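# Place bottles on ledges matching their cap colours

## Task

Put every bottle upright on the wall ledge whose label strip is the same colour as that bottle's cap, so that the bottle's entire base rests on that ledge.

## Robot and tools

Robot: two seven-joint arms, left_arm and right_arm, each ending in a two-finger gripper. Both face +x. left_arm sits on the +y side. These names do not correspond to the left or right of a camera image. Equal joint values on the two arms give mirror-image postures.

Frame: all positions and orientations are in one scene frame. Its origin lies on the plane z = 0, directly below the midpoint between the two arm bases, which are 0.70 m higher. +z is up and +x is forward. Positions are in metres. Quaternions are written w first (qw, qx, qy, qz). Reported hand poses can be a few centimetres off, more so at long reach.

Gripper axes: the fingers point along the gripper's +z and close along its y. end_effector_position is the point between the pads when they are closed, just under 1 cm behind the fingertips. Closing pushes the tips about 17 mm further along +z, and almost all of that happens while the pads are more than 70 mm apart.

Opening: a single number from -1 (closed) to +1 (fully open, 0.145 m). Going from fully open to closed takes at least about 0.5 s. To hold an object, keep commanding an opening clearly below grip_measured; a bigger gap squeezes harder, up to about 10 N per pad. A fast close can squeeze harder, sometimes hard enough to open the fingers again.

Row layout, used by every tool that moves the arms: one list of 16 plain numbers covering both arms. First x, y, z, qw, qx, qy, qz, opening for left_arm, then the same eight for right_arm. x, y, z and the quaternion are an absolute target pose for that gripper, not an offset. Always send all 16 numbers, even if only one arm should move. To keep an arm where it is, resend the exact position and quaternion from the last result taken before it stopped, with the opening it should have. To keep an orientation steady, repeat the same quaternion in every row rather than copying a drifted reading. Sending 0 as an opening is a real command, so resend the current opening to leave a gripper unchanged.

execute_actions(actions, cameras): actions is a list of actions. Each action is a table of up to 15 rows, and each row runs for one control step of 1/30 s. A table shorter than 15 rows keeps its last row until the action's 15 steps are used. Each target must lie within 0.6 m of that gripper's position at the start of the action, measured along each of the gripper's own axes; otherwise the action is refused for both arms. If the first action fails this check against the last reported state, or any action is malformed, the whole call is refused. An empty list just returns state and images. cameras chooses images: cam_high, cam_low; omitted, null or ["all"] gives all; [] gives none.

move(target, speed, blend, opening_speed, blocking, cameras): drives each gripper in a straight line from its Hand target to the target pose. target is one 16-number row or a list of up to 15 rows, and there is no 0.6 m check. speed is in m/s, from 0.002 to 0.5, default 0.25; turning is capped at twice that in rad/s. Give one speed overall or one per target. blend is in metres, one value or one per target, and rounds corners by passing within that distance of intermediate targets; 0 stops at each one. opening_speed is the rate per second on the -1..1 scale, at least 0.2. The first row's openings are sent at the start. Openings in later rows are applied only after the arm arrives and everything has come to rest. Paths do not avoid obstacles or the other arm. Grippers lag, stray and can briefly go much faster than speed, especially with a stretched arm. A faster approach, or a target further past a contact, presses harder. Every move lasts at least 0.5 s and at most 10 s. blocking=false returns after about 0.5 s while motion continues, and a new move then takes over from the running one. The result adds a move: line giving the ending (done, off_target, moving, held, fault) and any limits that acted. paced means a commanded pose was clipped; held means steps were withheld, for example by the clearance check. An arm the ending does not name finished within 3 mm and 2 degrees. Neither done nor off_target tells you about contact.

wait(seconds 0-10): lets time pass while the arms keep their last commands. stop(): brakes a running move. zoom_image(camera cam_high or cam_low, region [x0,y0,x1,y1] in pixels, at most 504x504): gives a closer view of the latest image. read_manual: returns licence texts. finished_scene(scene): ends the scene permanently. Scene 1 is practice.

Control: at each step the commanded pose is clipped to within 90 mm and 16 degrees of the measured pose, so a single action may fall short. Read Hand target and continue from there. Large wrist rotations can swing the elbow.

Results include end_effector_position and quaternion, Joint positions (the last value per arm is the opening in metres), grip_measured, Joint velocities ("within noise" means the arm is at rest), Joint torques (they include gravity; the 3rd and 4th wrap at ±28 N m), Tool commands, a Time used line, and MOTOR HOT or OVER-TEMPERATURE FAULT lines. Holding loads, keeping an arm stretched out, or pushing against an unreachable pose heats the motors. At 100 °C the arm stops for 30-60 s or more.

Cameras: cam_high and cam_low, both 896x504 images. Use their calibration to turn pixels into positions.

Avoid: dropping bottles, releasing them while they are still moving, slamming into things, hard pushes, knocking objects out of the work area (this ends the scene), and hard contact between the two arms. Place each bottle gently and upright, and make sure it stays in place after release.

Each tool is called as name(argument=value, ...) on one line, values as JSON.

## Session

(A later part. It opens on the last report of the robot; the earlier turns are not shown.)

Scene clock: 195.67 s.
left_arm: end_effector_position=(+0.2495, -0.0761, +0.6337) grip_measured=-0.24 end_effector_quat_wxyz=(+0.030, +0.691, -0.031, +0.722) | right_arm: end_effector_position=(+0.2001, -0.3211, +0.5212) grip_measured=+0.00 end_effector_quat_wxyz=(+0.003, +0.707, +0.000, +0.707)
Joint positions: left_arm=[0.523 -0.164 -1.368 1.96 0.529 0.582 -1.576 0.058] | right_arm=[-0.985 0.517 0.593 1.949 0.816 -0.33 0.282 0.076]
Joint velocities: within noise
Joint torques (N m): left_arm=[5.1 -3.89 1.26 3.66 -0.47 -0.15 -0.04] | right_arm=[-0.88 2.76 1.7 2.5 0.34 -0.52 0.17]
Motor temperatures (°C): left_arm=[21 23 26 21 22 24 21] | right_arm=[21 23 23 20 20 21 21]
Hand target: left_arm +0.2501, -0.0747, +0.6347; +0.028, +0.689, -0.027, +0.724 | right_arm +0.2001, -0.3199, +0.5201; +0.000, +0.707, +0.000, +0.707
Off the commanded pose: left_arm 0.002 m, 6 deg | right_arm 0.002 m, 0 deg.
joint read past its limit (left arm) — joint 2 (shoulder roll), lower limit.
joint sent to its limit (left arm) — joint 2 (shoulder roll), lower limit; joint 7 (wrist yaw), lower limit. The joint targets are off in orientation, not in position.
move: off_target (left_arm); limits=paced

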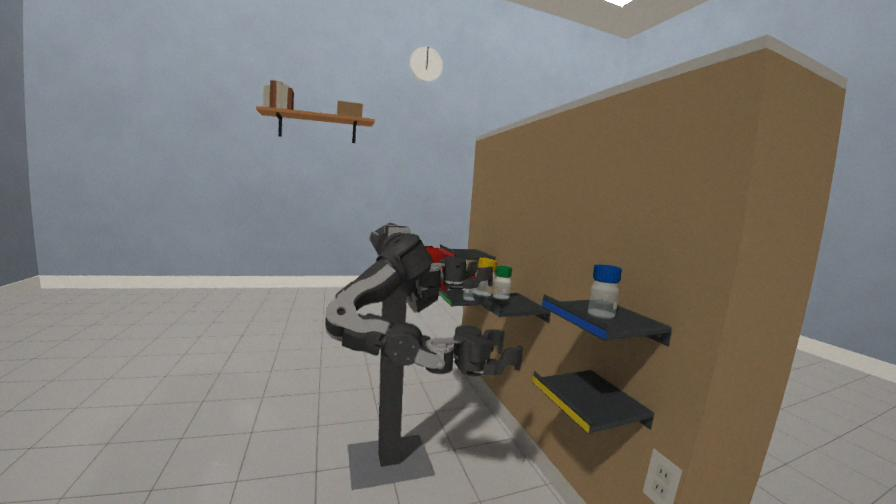

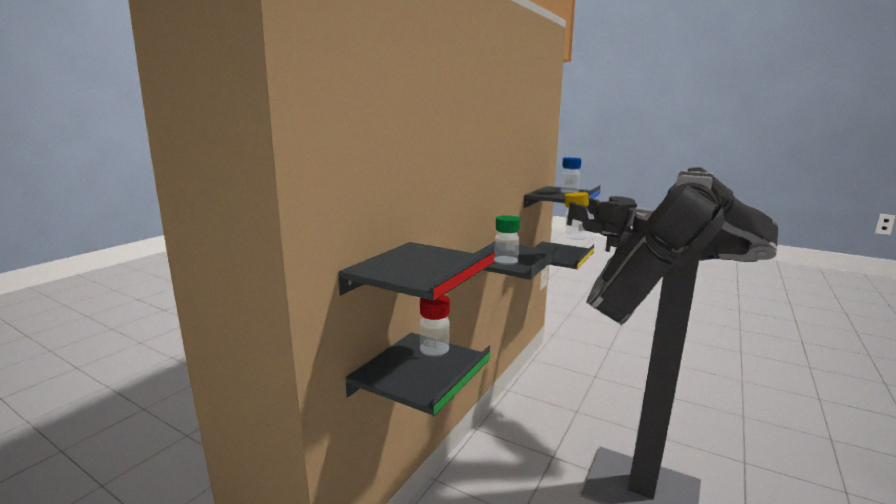

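move(target=[[0.378,-0.074,0.635,0.1228,0.6964,-0.1228,0.6964,-0.75,0.2,-0.32,0.52,0,0.7071,0,0.7071,0.0],[0.378,-0.074,0.58,0.1228,0.6964,-0.1228,0.6964,-0.75,0.2,-0.32,0.52,0,0.7071,0,0.7071,0.0]], speed=[0.12,0.06])

zoom_image(camera="cam_low", region=[440, 170, 640, 300])

zoom_image(camera="cam_high", region=[440, 230, 590, 340])

Scene clock: 214.17 s.
left_arm: end_effector_position=(+0.3782, -0.0739, +0.5876) grip_measured=-0.24 end_effector_quat_wxyz=(+0.125, +0.690, -0.118, +0.703) | right_arm: end_effector_position=(+0.2001, -0.3211, +0.5212) grip_measured=+0.00 end_effector_quat_wxyz=(+0.003, +0.707, +0.000, +0.707)
Joint positions: left_arm=[0.793 0.129 -1.203 1.596 0.777 0.173 -0.892 0.058] | right_arm=[-0.985 0.517 0.593 1.949 0.816 -0.33 0.282 0.076]
Joint velocities: within noise
Joint torques (N m): left_arm=[6.32 -1.17 1.22 2.44 -0.11 -0.37 0.28] | right_arm=[-0.73 2.65 1.8 2.48 0.35 -0.51 0.16]
Motor temperatures (°C): left_arm=[22 22 25 21 22 24 21] | right_arm=[21 23 23 20 20 21 21]
Hand target: left_arm +0.3779, -0.0739, +0.5801; +0.123, +0.696, -0.123, +0.696 | right_arm +0.2001, -0.3199, +0.5201; +0.000, +0.707, +0.000, +0.707
Off the commanded pose: left_arm 0.008 m, 1 deg | right_arm 0.002 m, 0 deg.
move: off_target (left_arm)

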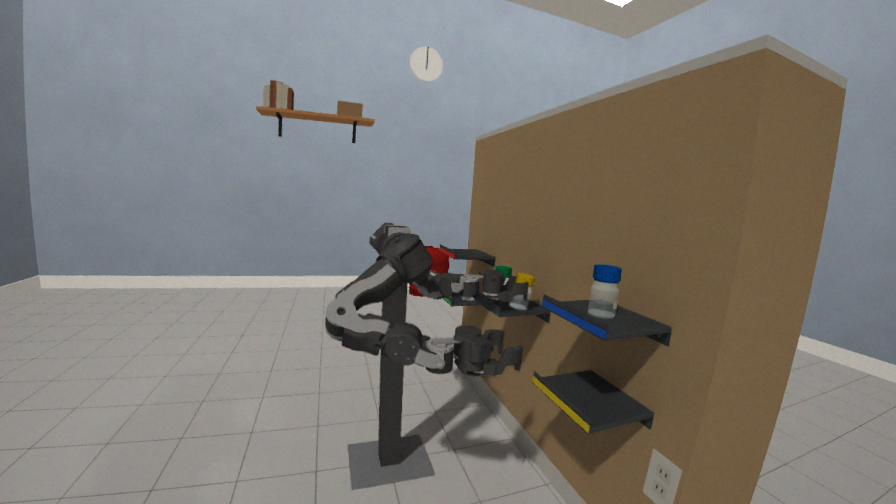

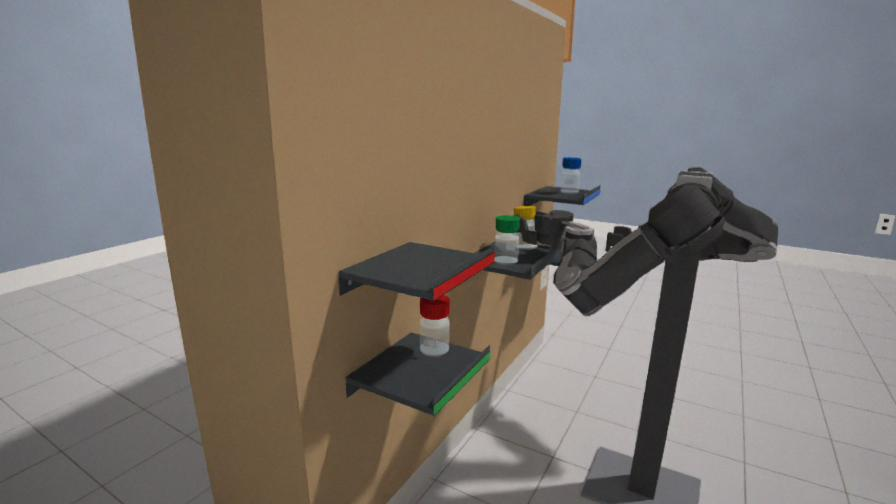

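Scaled by 2.520 from the camera's 896x504 image, which has a finer 1280x720 frame.

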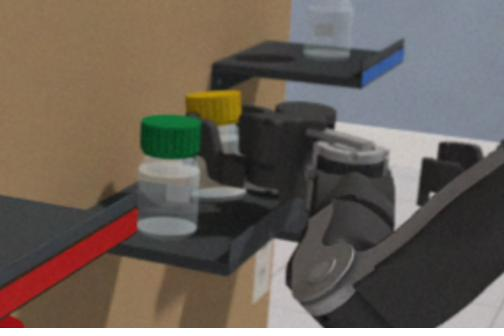

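Scaled by 3.360 from the camera's 896x504 image, which has a finer 1280x720 frame.

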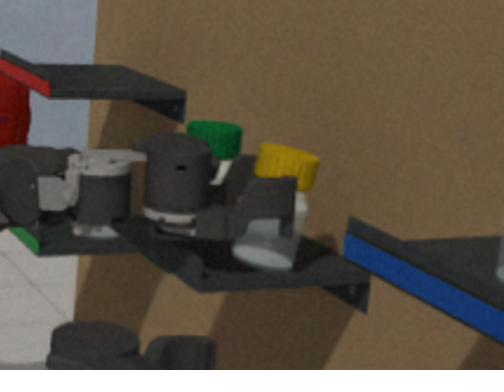

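move(target=[[0.378,-0.074,0.586,0.1228,0.6964,-0.1228,0.6964,0.0,0.2,-0.30,0.54,0,0.7071,0,0.7071,0.0],[0.25,-0.028,0.60,0.1228,0.6964,-0.1228,0.6964,0.0,0.2,-0.28,0.56,0,0.7071,0,0.7071,0.0],[0.215,0.12,0.45,0,0.7071,0,0.7071,0.3,0.2,-0.2,0.59,0,0.7071,0,0.7071,0.0],[0.215,0.22,0.37,0,0.7071,0,0.7071,0.3,0.24,-0.09,0.60,0,0.7071,0,0.7071,0.0]], speed=[0.15,0.12,0.2,0.2], opening_speed=0.8)

zoom_image(camera="cam_high", region=[440, 230, 590, 340])

Scene clock: 240.80 s.
left_arm: end_effector_position=(+0.2161, +0.2202, +0.3719) grip_measured=+0.30 end_effector_quat_wxyz=(+0.000, +0.705, +0.001, +0.709) | right_arm: end_effector_position=(+0.2404, -0.0904, +0.6003) grip_measured=+0.00 end_effector_quat_wxyz=(+0.015, +0.683, -0.015, +0.730)
Joint positions: left_arm=[-0.515 0.44 -0.236 1.379 0.354 -0.788 -0.18 0.098] | right_arm=[-0.601 -0.154 -0.463 2.441 -0.412 0.275 -0.216 0.076]
Joint velocities: within noise
Joint torques (N m): left_arm=[-0.12 1.83 0.91 2.96 0.01 -0.63 0.23] | right_arm=[-0.07 -1.81 -2 3.81 -0.07 -0.32 0]
Motor temperatures (°C): left_arm=[23 22 24 21 22 24 21] | right_arm=[21 23 23 20 20 21 21]
Hand target: left_arm +0.2150, +0.2200, +0.3700; +0.000, +0.707, +0.000, +0.707 | right_arm +0.2403, -0.0897, +0.5995; +0.014, +0.685, -0.014, +0.729
Off the commanded pose: left_arm 0.002 m, 0 deg | right_arm 0.001 m, 5 deg.
joint read past its limit (left arm) — joint 6 (wrist pitch), lower limit.
joint read past its limit (right arm) — joint 4 (elbow), upper limit, where the elbow is as bent as it goes.
joint sent to its limit (left arm) — joint 6 (wrist pitch), lower limit. The joint targets still meet the commanded pose.
joint sent to its limit (right arm) — joint 4 (elbow), upper limit, where the elbow is as bent as it goes. The joint targets are off in orientation, not in position.
move: off_target (right_arm)

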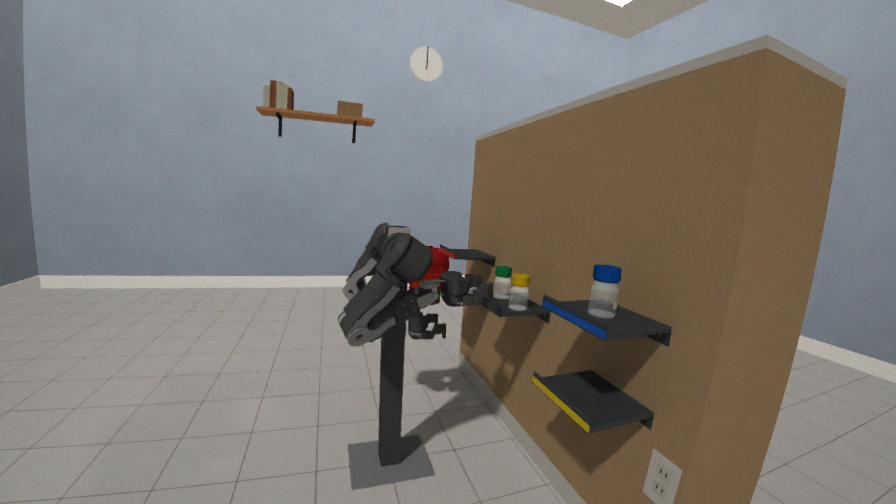

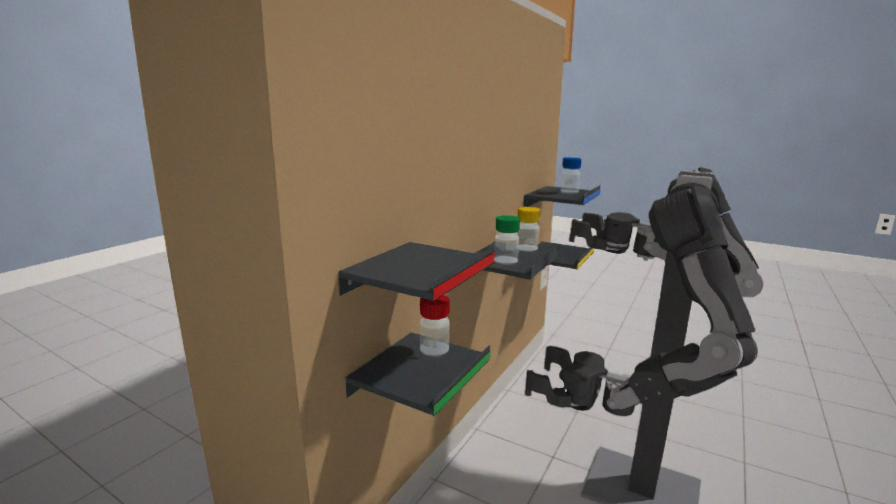

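Scaled by 3.360 from the camera's 896x504 image, which has a finer 1280x720 frame.

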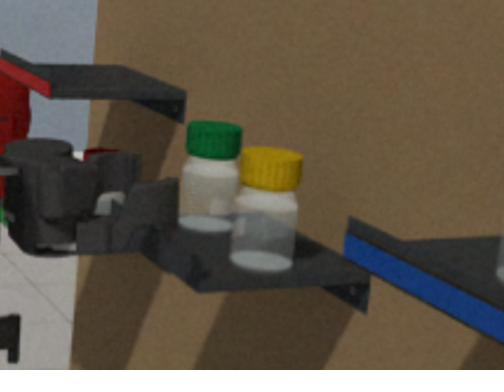

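move(target=[[0.25,0.33,0.482,0,0.7071,0,0.7071,0.3,0.31,-0.076,0.59,0,0.7071,0,0.7071,0.0],[0.39,0.33,0.482,0,0.7071,0,0.7071,0.3,0.378,-0.076,0.586,0,0.7071,0,0.7071,0.0],[0.39,0.33,0.482,0,0.7071,0,0.7071,-0.75,0.378,-0.076,0.586,0,0.7071,0,0.7071,-0.75],[0.39,0.33,0.522,0,0.7071,0,0.7071,-0.75,0.378,-0.076,0.632,0,0.7071,0,0.7071,-0.75]], speed=[0.15,0.15,0.15,0.12], opening_speed=1.3)

zoom_image(camera="cam_low", region=[340, 170, 640, 410])

Scene clock: 256.73 s.
left_arm: end_effector_position=(+0.3901, +0.3294, +0.5207) grip_measured=-0.28 end_effector_quat_wxyz=(+0.001, +0.709, -0.002, +0.705) | right_arm: end_effector_position=(+0.3782, -0.0762, +0.6310) grip_measured=-0.33 end_effector_quat_wxyz=(+0.000, +0.709, +0.001, +0.706)
Joint positions: left_arm=[0.147 0.985 -0.358 1.379 1.016 -0.249 -0.029 0.055] | right_arm=[0.272 -0.177 -0.281 1.991 -0.118 0.732 -0.238 0.051]
Joint velocities: within noise
Joint torques (N m): left_arm=[5.39 6.29 3.37 3.45 0.16 -0.8 -0.01] | right_arm=[4.71 -1.89 -1.2 3.64 0.03 -0.54 -0.19]
Motor temperatures (°C): left_arm=[22 22 24 21 21 24 21] | right_arm=[21 23 22 20 20 21 21]
Hand target: left_arm +0.3900, +0.3300, +0.5220; +0.000, +0.707, +0.000, +0.707 | right_arm +0.3780, -0.0760, +0.6321; +0.000, +0.707, +0.000, +0.707
Off the commanded pose: left_arm 0.001 m, 0 deg | right_arm 0.001 m, 0 deg.
joint sent to its limit (right arm) — joint 2 (shoulder roll), lower limit. The joint targets still meet the commanded pose.
move: done; target 3's new opening was sent with left_arm's hand 0.004 m and 1 deg from that target

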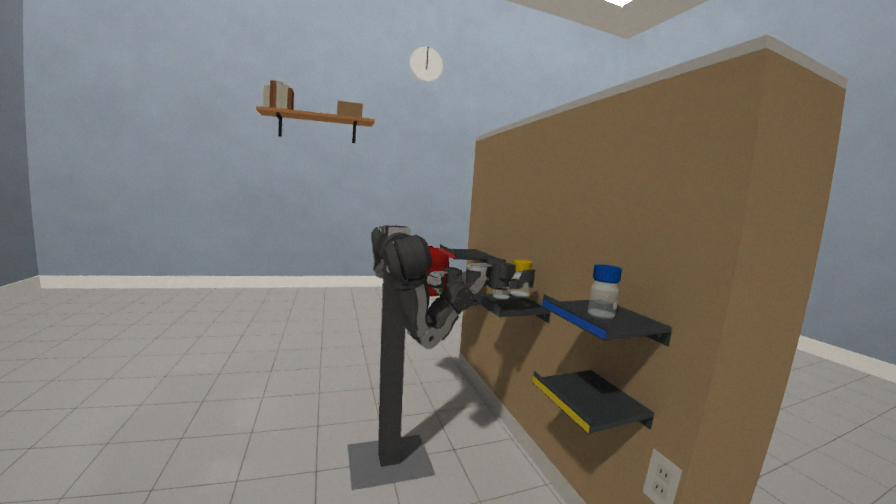

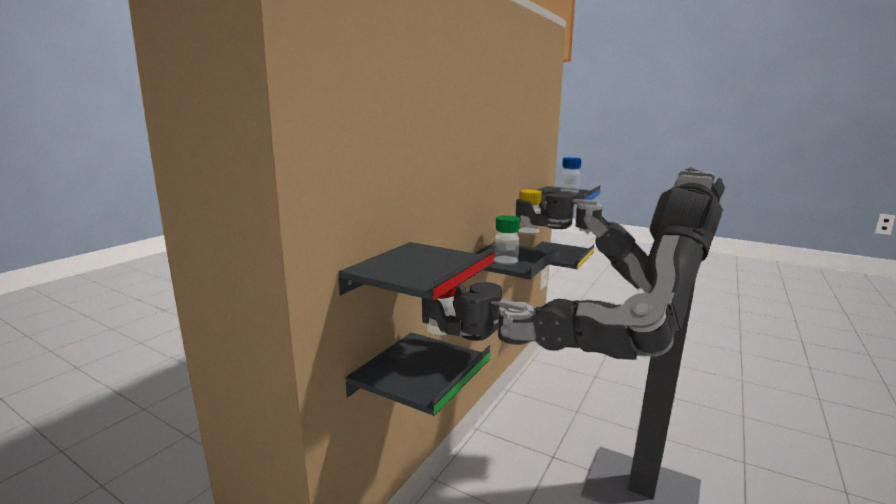

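Scaled by 1.680 from the camera's 896x504 image, which has a finer 1280x720 frame.

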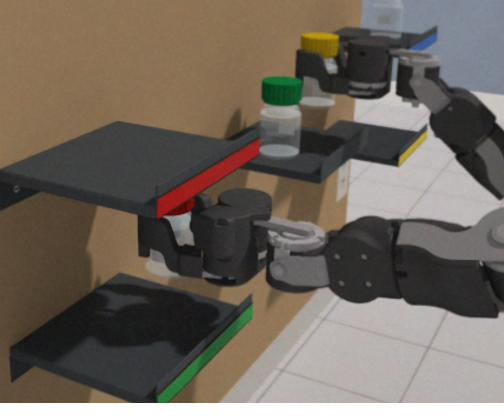

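move(target=[[0.25,0.33,0.52,0,0.7071,0,0.7071,-0.75,0.25,-0.08,0.635,0,0.7071,0,0.7071,-0.75],[0.22,0.32,0.58,0,0.7071,0,0.7071,-0.75,0.21,-0.15,0.47,0,0.7071,0,0.7071,-0.75],[0.215,0.32,0.65,0,0.7071,0,0.7071,-0.75,0.21,-0.23,0.36,0,0.7071,0,0.7071,-0.75],[0.25,0.35,0.73,0,0.7071,0,0.7071,-0.75,0.24,-0.37,0.515,0,0.7071,0,0.7071,-0.75]], speed=0.17, blend=0.025)

Scene clock: 275.23 s.
left_arm: end_effector_position=(+0.2501, +0.3491, +0.7285) grip_measured=-0.28 end_effector_quat_wxyz=(+0.002, +0.710, -0.001, +0.704) | right_arm: end_effector_position=(+0.2398, -0.3707, +0.5142) grip_measured=-0.35 end_effector_quat_wxyz=(+0.002, +0.709, +0.000, +0.705)
Joint positions: left_arm=[-1.212 0.979 1.574 2.098 1.549 0.368 0.074 0.055] | right_arm=[-1.025 1.009 0.436 1.669 1.153 -0.588 0.165 0.05]
Joint velocities: within noise
Joint torques (N m): left_arm=[1.2 2.6 2.85 0.34 0.13 -0.77 -0.04] | right_arm=[0.8 3.6 3.52 1.78 0.29 -0.56 0.18]
Motor temperatures (°C): left_arm=[22 23 25 22 21 25 21] | right_arm=[21 23 22 20 20 21 21]
Hand target: left_arm +0.2500, +0.3500, +0.7300; +0.000, +0.707, +0.000, +0.707 | right_arm +0.2400, -0.3701, +0.5151; +0.000, +0.707, +0.000, +0.707
Off the commanded pose: left_arm 0.002 m, 1 deg | right_arm 0.001 m, 0 deg.
move: done

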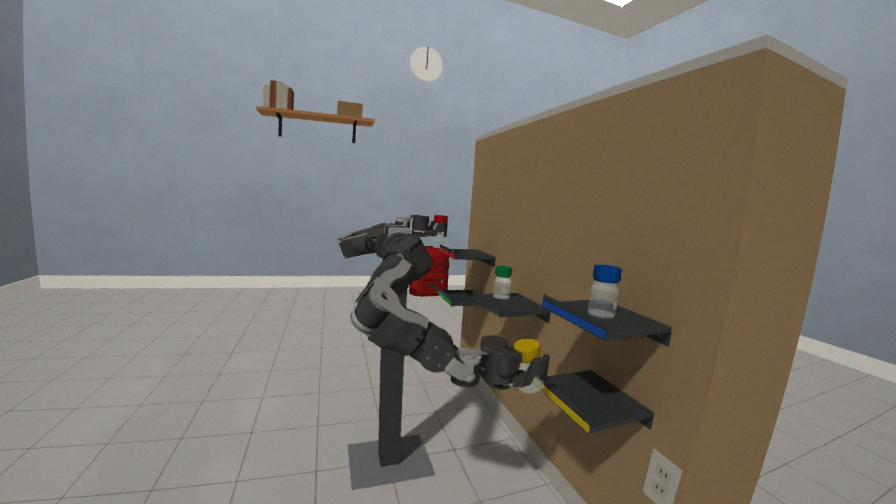

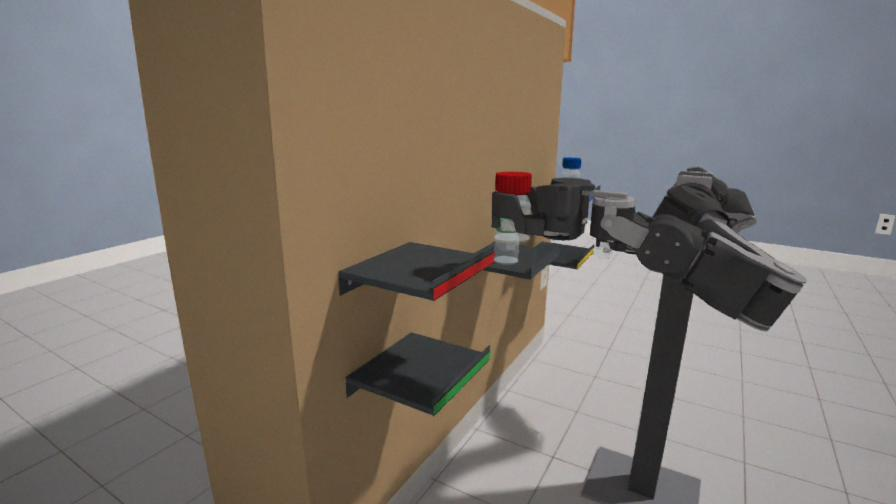

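move(target=[[0.30,0.35,0.73,0,0.7071,0,0.7071,-0.75,0.255,-0.38,0.53,0,0.7071,0,0.7071,-0.75],[0.385,0.36,0.725,0,0.7071,0,0.7071,-0.75,0.38,-0.39,0.53,0,0.7071,0,0.7071,-0.75],[0.385,0.36,0.678,0,0.7071,0,0.7071,-0.75,0.38,-0.39,0.484,0,0.7071,0,0.7071,-0.75]], speed=[0.15,0.13,0.05])

zoom_image(camera="cam_low", region=[340, 130, 640, 390])

zoom_image(camera="cam_high", region=[450, 210, 690, 440])

Scene clock: 287.17 s.
left_arm: end_effector_position=(+0.3848, +0.3607, +0.6790) grip_measured=-0.28 end_effector_quat_wxyz=(-0.001, +0.707, +0.002, +0.707) | right_arm: end_effector_position=(+0.3810, -0.3928, +0.4900) grip_measured=-0.36 end_effector_quat_wxyz=(+0.004, +0.701, -0.003, +0.713)
Joint positions: left_arm=[-1.404 1.602 1.318 1.603 1.575 -0.085 -0.066 0.055] | right_arm=[0.198 0.913 -0.288 0.983 1.034 -0.384 0.313 0.049]
Joint velocities: within noise
Joint torques (N m): left_arm=[4.73 1.81 3.15 0.02 0.05 -0.86 0.2] | right_arm=[3.28 6.45 1.52 1.73 0.22 -0.27 0.2]
Motor temperatures (°C): left_arm=[22 22 25 21 21 25 21] | right_arm=[21 23 23 20 20 21 21]
Hand target: left_arm +0.3850, +0.3601, +0.6781; +0.000, +0.707, +0.000, +0.707 | right_arm +0.3800, -0.3900, +0.4842; +0.000, +0.707, +0.000, +0.707
Off the commanded pose: left_arm 0.001 m, 0 deg | right_arm 0.007 m, 1 deg.
move: off_target (right_arm)

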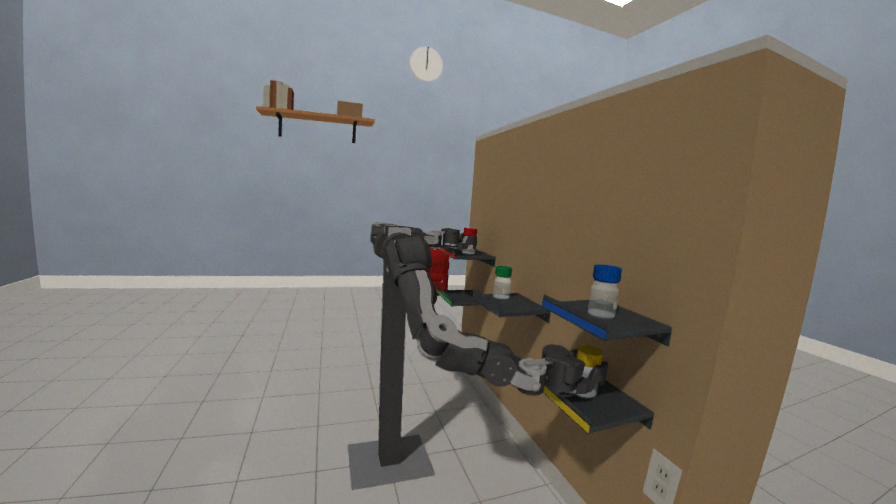

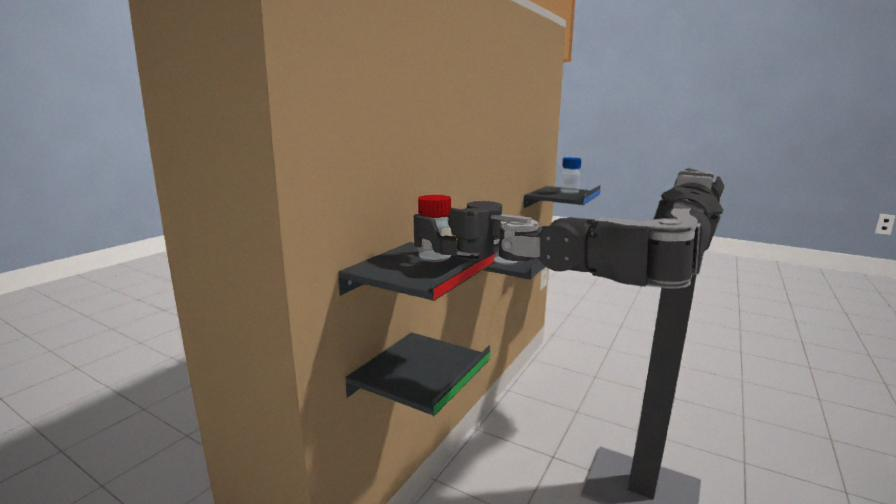

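Scaled by 1.680 from the camera's 896x504 image, which has a finer 1280x720 frame.

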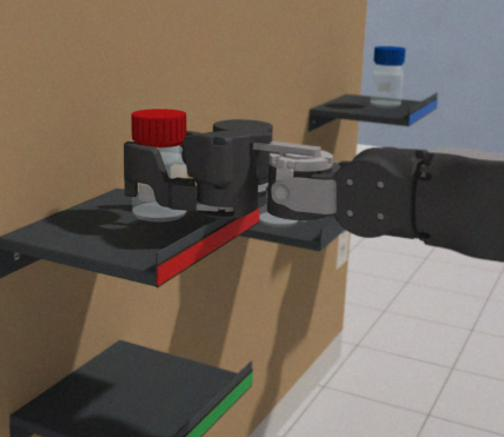

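Scaled by 2.100 from the camera's 896x504 image, which has a finer 1280x720 frame.

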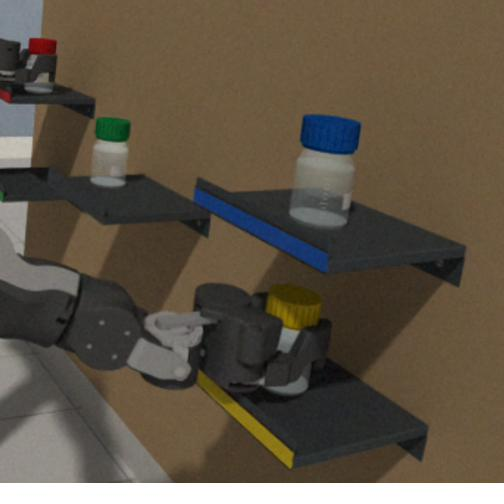

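move(target=[[0.385,0.36,0.669,0,0.7071,0,0.7071,-0.75,0.381,-0.392,0.489,0,0.7071,0,0.7071,0.0],[0.385,0.36,0.669,0,0.7071,0,0.7071,0.0,0.26,-0.392,0.495,0,0.7071,0,0.7071,0.0],[0.26,0.36,0.685,0,0.7071,0,0.7071,0.0,0.22,-0.36,0.48,0,0.7071,0,0.7071,0.0]], speed=[0.04,0.15,0.15], opening_speed=1.0)

move(target=[[0.2,0.30,0.62,0,0.7071,0,0.7071,0.0,0.22,-0.36,0.48,0,0.7071,0,0.7071,0.0],[0.2,0.27,0.56,0,0.7071,0,0.7071,0.2,0.22,-0.36,0.48,0,0.7071,0,0.7071,0.0],[0.205,0.15,0.57,0,0.7071,0,0.7071,0.2,0.22,-0.36,0.48,0,0.7071,0,0.7071,0.0],[0.25,0.03,0.59,0,0.7071,0,0.7071,0.2,0.22,-0.36,0.48,0,0.7071,0,0.7071,0.0]], speed=0.2, blend=0.02)

Scene clock: 312.33 s.
left_arm: end_effector_position=(+0.2601, +0.3608, +0.6853) grip_measured=+0.00 end_effector_quat_wxyz=(-0.001, +0.706, +0.002, +0.708) | right_arm: end_effector_position=(+0.2197, -0.3587, +0.4783) grip_measured=+0.00 end_effector_quat_wxyz=(-0.003, +0.710, +0.001, +0.705)
Joint positions: left_arm=[-1.408 0.996 1.428 2.039 1.492 0.031 0.096 0.076] | right_arm=[-0.931 0.916 0.275 1.594 1.061 -0.68 0.198 0.076]
Joint velocities: within noise
Joint torques (N m): left_arm=[0.22 1.31 3.48 0.85 0.17 -0.52 0.23] | right_arm=[0.01 3.84 4.25 2.21 0.14 -0.54 -0.15]
Motor temperatures (°C): left_arm=[22 22 25 21 21 25 21] | right_arm=[21 24 23 20 20 21 21]
Hand target: left_arm +0.2600, +0.3600, +0.6849; +0.000, +0.707, +0.000, +0.707 | right_arm +0.2201, -0.3600, +0.4801; +0.000, +0.707, +0.000, +0.707
Off the commanded pose: left_arm 0.001 m, 0 deg | right_arm 0.002 m, 1 deg.
move: done; target 2's new opening was sent with left_arm's hand 0.009 m and 2 deg from that target

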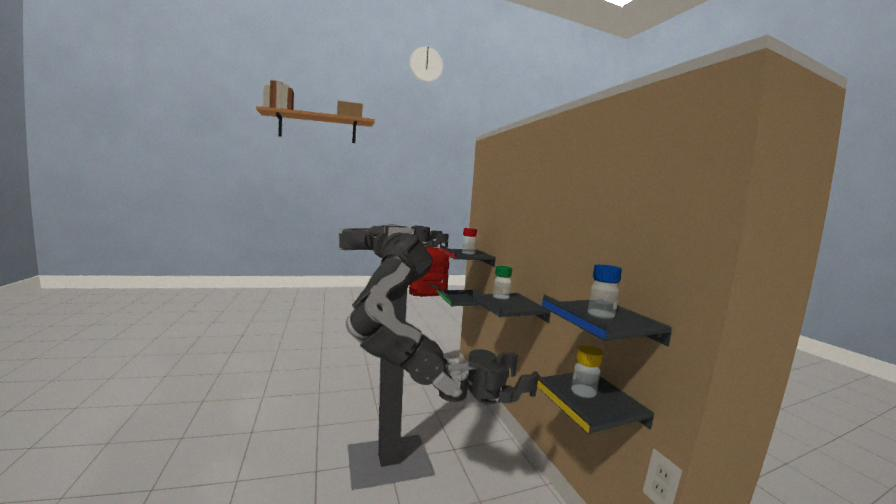

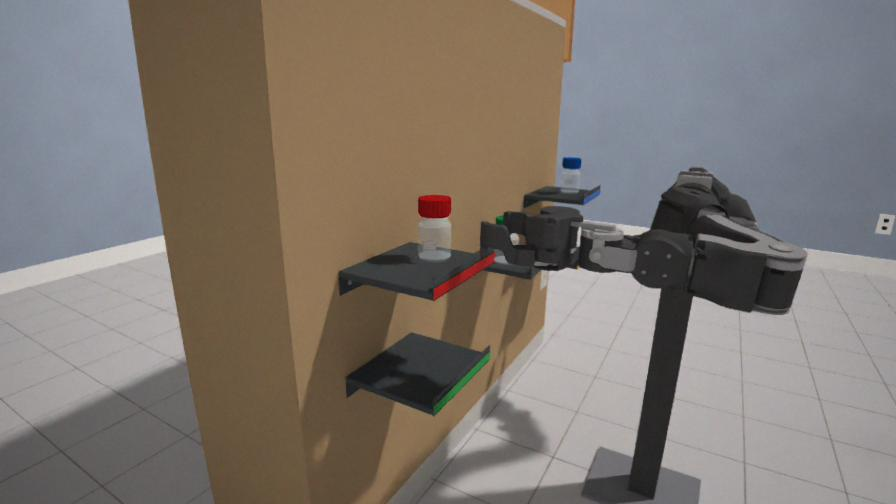

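Scene clock: 316.00 s.
left_arm: end_effector_position=(+0.2519, +0.0397, +0.5945) grip_measured=+0.20 end_effector_quat_wxyz=(-0.003, +0.701, +0.008, +0.713) | right_arm: end_effector_position=(+0.2197, -0.3587, +0.4783) grip_measured=+0.00 end_effector_quat_wxyz=(-0.003, +0.710, +0.001, +0.705)
Joint positions: left_arm=[-0.402 -0.14 -0.716 2.291 -0.407 0.441 -0.472 0.09] | right_arm=[-0.931 0.916 0.275 1.594 1.061 -0.68 0.198 0.076]
Joint velocities: within noise
Joint torques (N m): left_arm=[-0.65 -5.02 -6.64 -0.08 -0.71 -0.49 -0.03] | right_arm=[-0.07 3.86 4.25 2.3 0.13 -0.51 -0.15]
Motor temperatures (°C): left_arm=[22 22 25 21 21 25 21] | right_arm=[21 24 23 20 20 21 21]
Hand target: left_arm +0.2499, +0.0300, +0.5903; +0.000, +0.707, +0.000, +0.707 | right_arm +0.2201, -0.3600, +0.4801; +0.000, +0.707, +0.000, +0.707
Off the commanded pose: left_arm 0.011 m, 1 deg | right_arm 0.002 m, 1 deg.
move: off_target (left_arm); blend cut to 0 m at target 2

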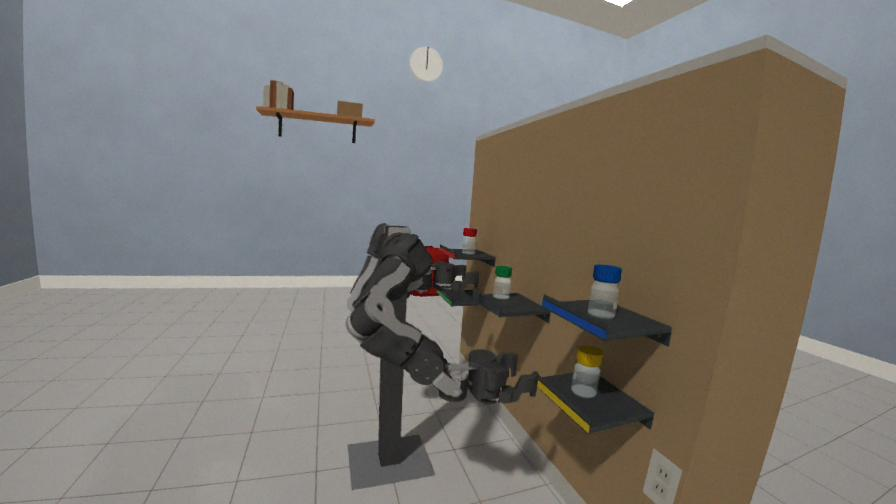

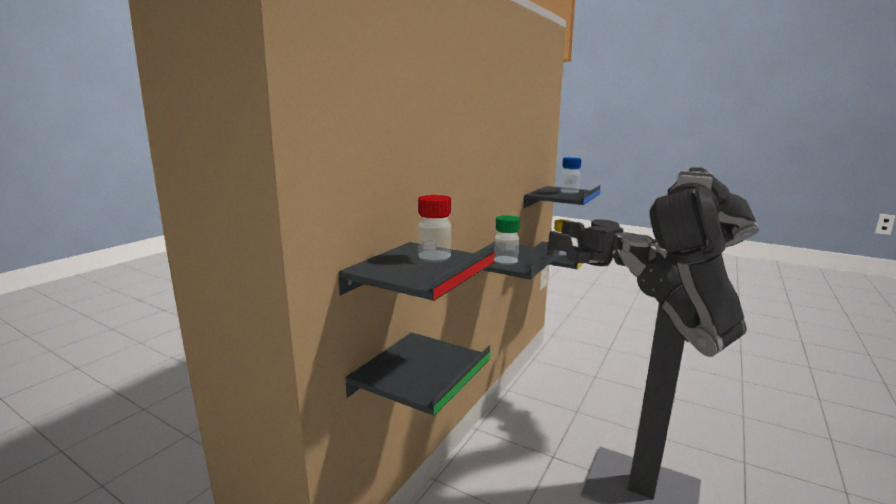

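move(target=[[0.385,0.022,0.587,0,0.7071,0,0.7071,0.2,0.22,-0.36,0.48,0,0.7071,0,0.7071,0.0],[0.385,0.022,0.587,0,0.7071,0,0.7071,-0.75,0.22,-0.36,0.48,0,0.7071,0,0.7071,0.0],[0.385,0.022,0.632,0,0.7071,0,0.7071,-0.75,0.22,-0.36,0.48,0,0.7071,0,0.7071,0.0],[0.25,0.05,0.632,0,0.7071,0,0.7071,-0.75,0.22,-0.36,0.48,0,0.7071,0,0.7071,0.0]], speed=0.15, opening_speed=1.3)

move(target=[[0.21,0.12,0.48,0,0.7071,0,0.7071,-0.75,0.22,-0.36,0.48,0,0.7071,0,0.7071,0.0],[0.21,0.21,0.36,0,0.7071,0,0.7071,-0.75,0.22,-0.36,0.48,0,0.7071,0,0.7071,0.0],[0.235,0.36,0.535,0,0.7071,0,0.7071,-0.75,0.22,-0.36,0.48,0,0.7071,0,0.7071,0.0]], speed=0.2, blend=0.02)

Scene clock: 333.83 s.
left_arm: end_effector_position=(+0.2502, +0.0486, +0.6306) grip_measured=-0.25 end_effector_quat_wxyz=(-0.001, +0.707, +0.001, +0.708) | right_arm: end_effector_position=(+0.2197, -0.3587, +0.4783) grip_measured=+0.00 end_effector_quat_wxyz=(-0.003, +0.710, +0.001, +0.705)
Joint positions: left_arm=[-0.117 -0.007 -0.84 2.431 -0.13 0.781 -0.747 0.057] | right_arm=[-0.931 0.916 0.275 1.594 1.061 -0.68 0.198 0.076]
Joint velocities: within noise
Joint torques (N m): left_arm=[2.6 -2.12 -0.79 4.16 -0.32 -0.54 -0.01] | right_arm=[0.01 3.71 4.18 2.18 0.14 -0.52 -0.15]
Motor temperatures (°C): left_arm=[22 23 27 21 22 25 21] | right_arm=[21 24 23 20 20 21 21]
Hand target: left_arm +0.2503, +0.0497, +0.6318; -0.004, +0.705, +0.004, +0.709 | right_arm +0.2201, -0.3600, +0.4801; +0.000, +0.707, +0.000, +0.707
Off the commanded pose: left_arm 0.002 m, 0 deg | right_arm 0.002 m, 1 deg.
joint sent to its limit (left arm) — joint 4 (elbow), upper limit, where the elbow is as bent as it goes. The joint targets still meet the commanded pose.
move: done

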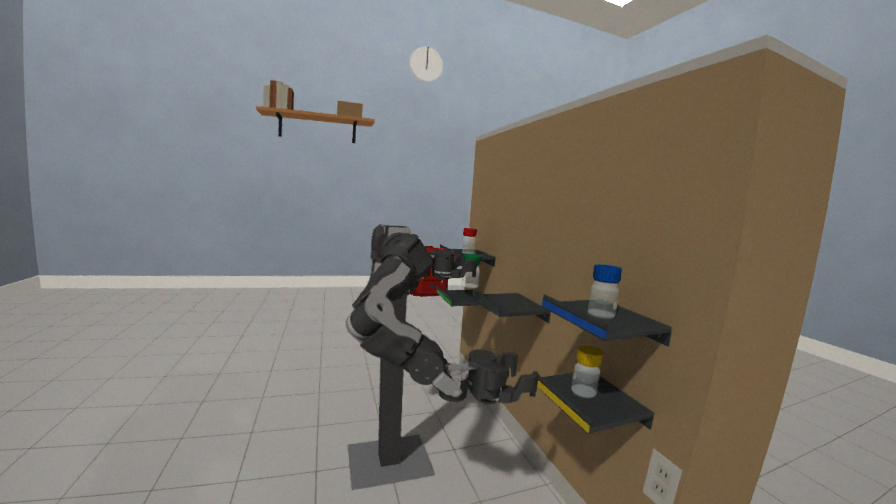

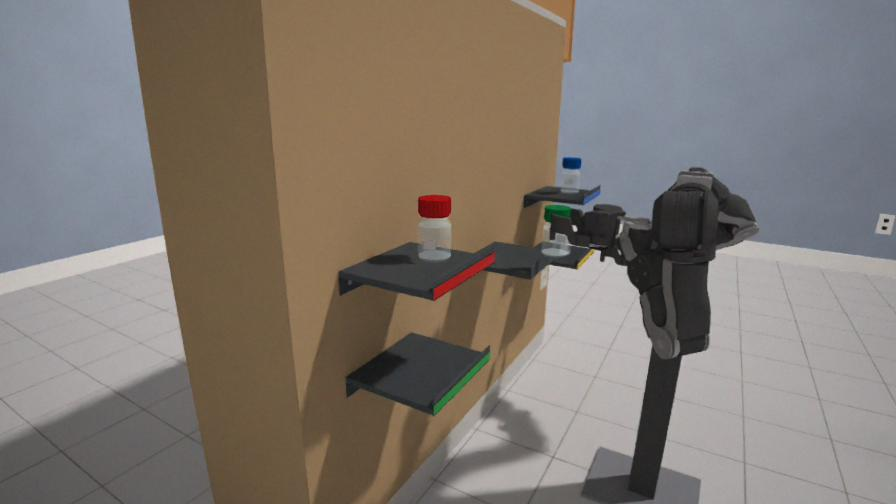

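Scene clock: 337.40 s.
left_arm: end_effector_position=(+0.2348, +0.3610, +0.5329) grip_measured=-0.25 end_effector_quat_wxyz=(-0.002, +0.711, +0.002, +0.703) | right_arm: end_effector_position=(+0.2197, -0.3587, +0.4783) grip_measured=+0.00 end_effector_quat_wxyz=(-0.003, +0.710, +0.001, +0.705)
Joint positions: left_arm=[-1.308 1.102 0.591 1.794 1.225 -0.67 0.057 0.057] | right_arm=[-0.931 0.916 0.275 1.594 1.061 -0.68 0.198 0.076]
Joint velocities: within noise
Joint torques (N m): left_arm=[0.99 1.7 2.71 2.21 0.11 -0.9 0.23] | right_arm=[-0.04 4.02 4.25 2.19 0.14 -0.52 -0.14]
Motor temperatures (°C): left_arm=[22 22 27 21 22 25 21] | right_arm=[21 24 24 20 20 21 21]
Hand target: left_arm +0.2351, +0.3600, +0.5351; +0.000, +0.707, +0.000, +0.707 | right_arm +0.2201, -0.3600, +0.4801; +0.000, +0.707, +0.000, +0.707
Off the commanded pose: left_arm 0.002 m, 1 deg | right_arm 0.002 m, 1 deg.
move: done

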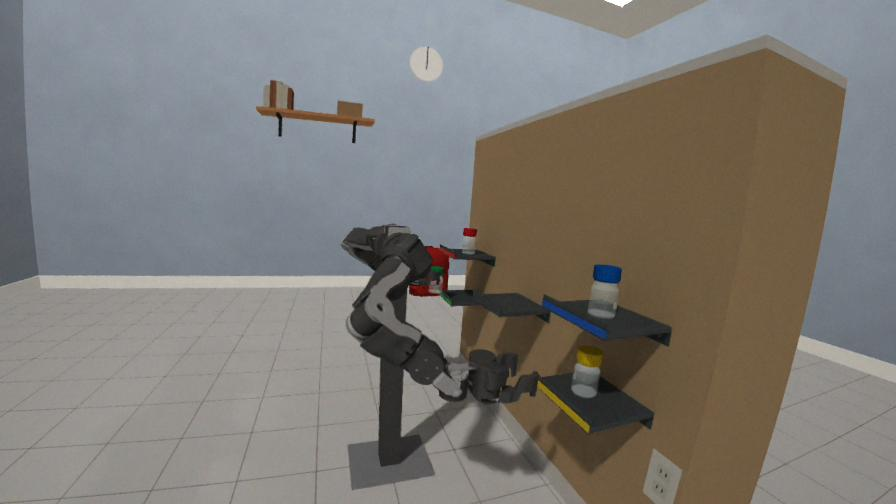

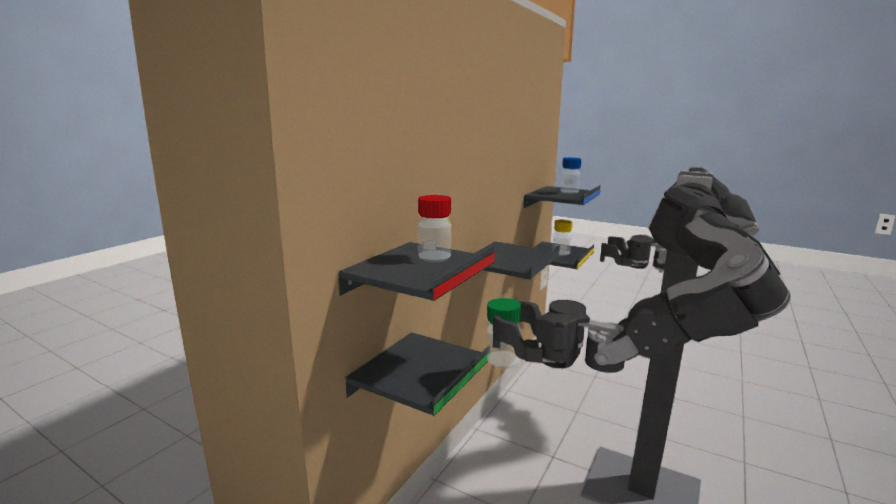

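move(target=[[0.385,0.36,0.532,0,0.7071,0,0.7071,-0.75,0.22,-0.36,0.48,0,0.7071,0,0.7071,0.0],[0.385,0.36,0.489,0,0.7071,0,0.7071,-0.75,0.22,-0.36,0.48,0,0.7071,0,0.7071,0.0],[0.385,0.36,0.489,0,0.7071,0,0.7071,0.05,0.22,-0.36,0.48,0,0.7071,0,0.7071,0.0],[0.25,0.36,0.495,0,0.7071,0,0.7071,0.05,0.22,-0.36,0.48,0,0.7071,0,0.7071,0.0]], speed=[0.13,0.05,0.1,0.15], opening_speed=1.0)

zoom_image(camera="cam_low", region=[320, 150, 620, 410])

Scene clock: 351.47 s.
left_arm: end_effector_position=(+0.2511, +0.3610, +0.4964) grip_measured=+0.05 end_effector_quat_wxyz=(-0.002, +0.706, +0.001, +0.708) | right_arm: end_effector_position=(+0.2197, -0.3587, +0.4783) grip_measured=+0.00 end_effector_quat_wxyz=(-0.003, +0.710, +0.001, +0.705)
Joint positions: left_arm=[-0.934 1.194 0.143 1.616 1.206 -0.788 0.009 0.079] | right_arm=[-0.931 0.916 0.275 1.594 1.061 -0.68 0.198 0.076]
Joint velocities: within noise
Joint torques (N m): left_arm=[1.09 3.78 1.98 1.84 0.08 -0.62 0.23] | right_arm=[-0.07 3.89 4.23 2.17 0.12 -0.53 -0.13]
Motor temperatures (°C): left_arm=[22 22 26 21 22 25 21] | right_arm=[20 24 24 20 20 21 21]
Hand target: left_arm +0.2500, +0.3600, +0.4949; +0.000, +0.707, +0.000, +0.707 | right_arm +0.2201, -0.3600, +0.4801; +0.000, +0.707, +0.000, +0.707
Off the commanded pose: left_arm 0.002 m, 0 deg | right_arm 0.002 m, 1 deg.
joint read past its limit (left arm) — joint 6 (wrist pitch), lower limit.
joint sent to its limit (left arm) — joint 6 (wrist pitch), lower limit. The joint targets still meet the commanded pose.
move: done; target 3's new opening was sent with left_arm's hand 0.018 m and 23 deg from that target; limits=paced

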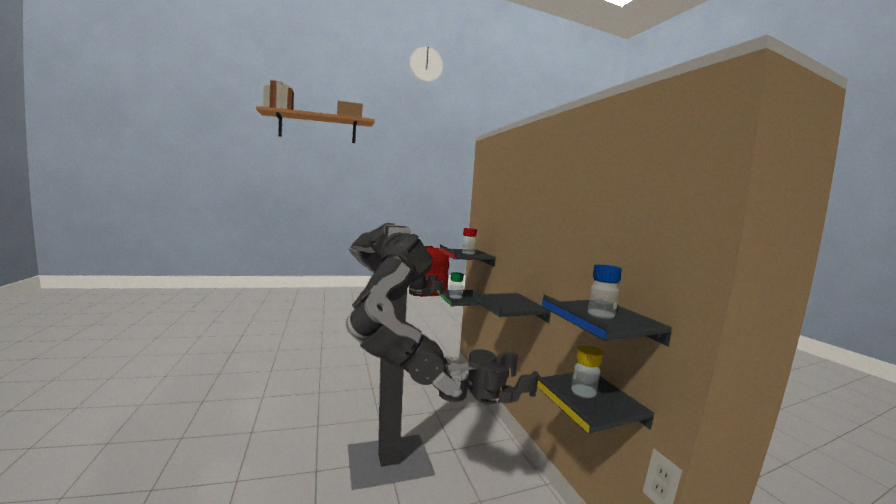

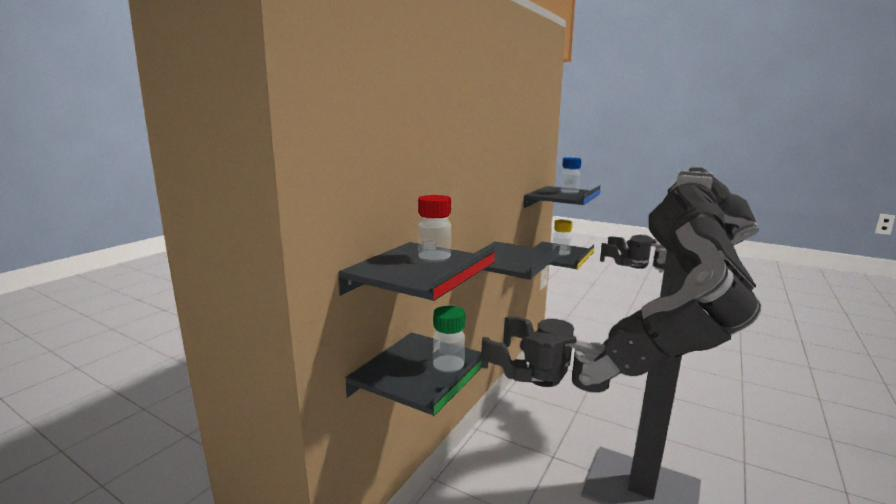

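Scaled by 1.680 from the camera's 896x504 image, which has a finer 1280x720 frame.

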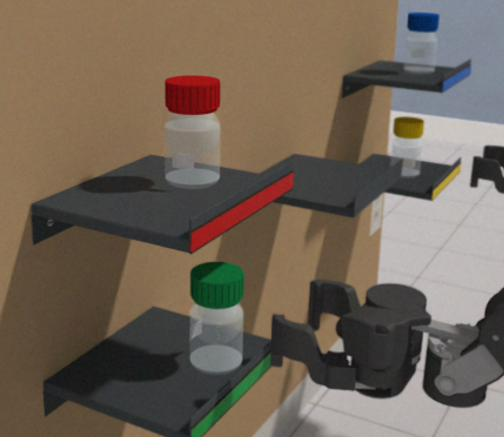

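finished_scene(scene=2)

The scene is finished: the task was done.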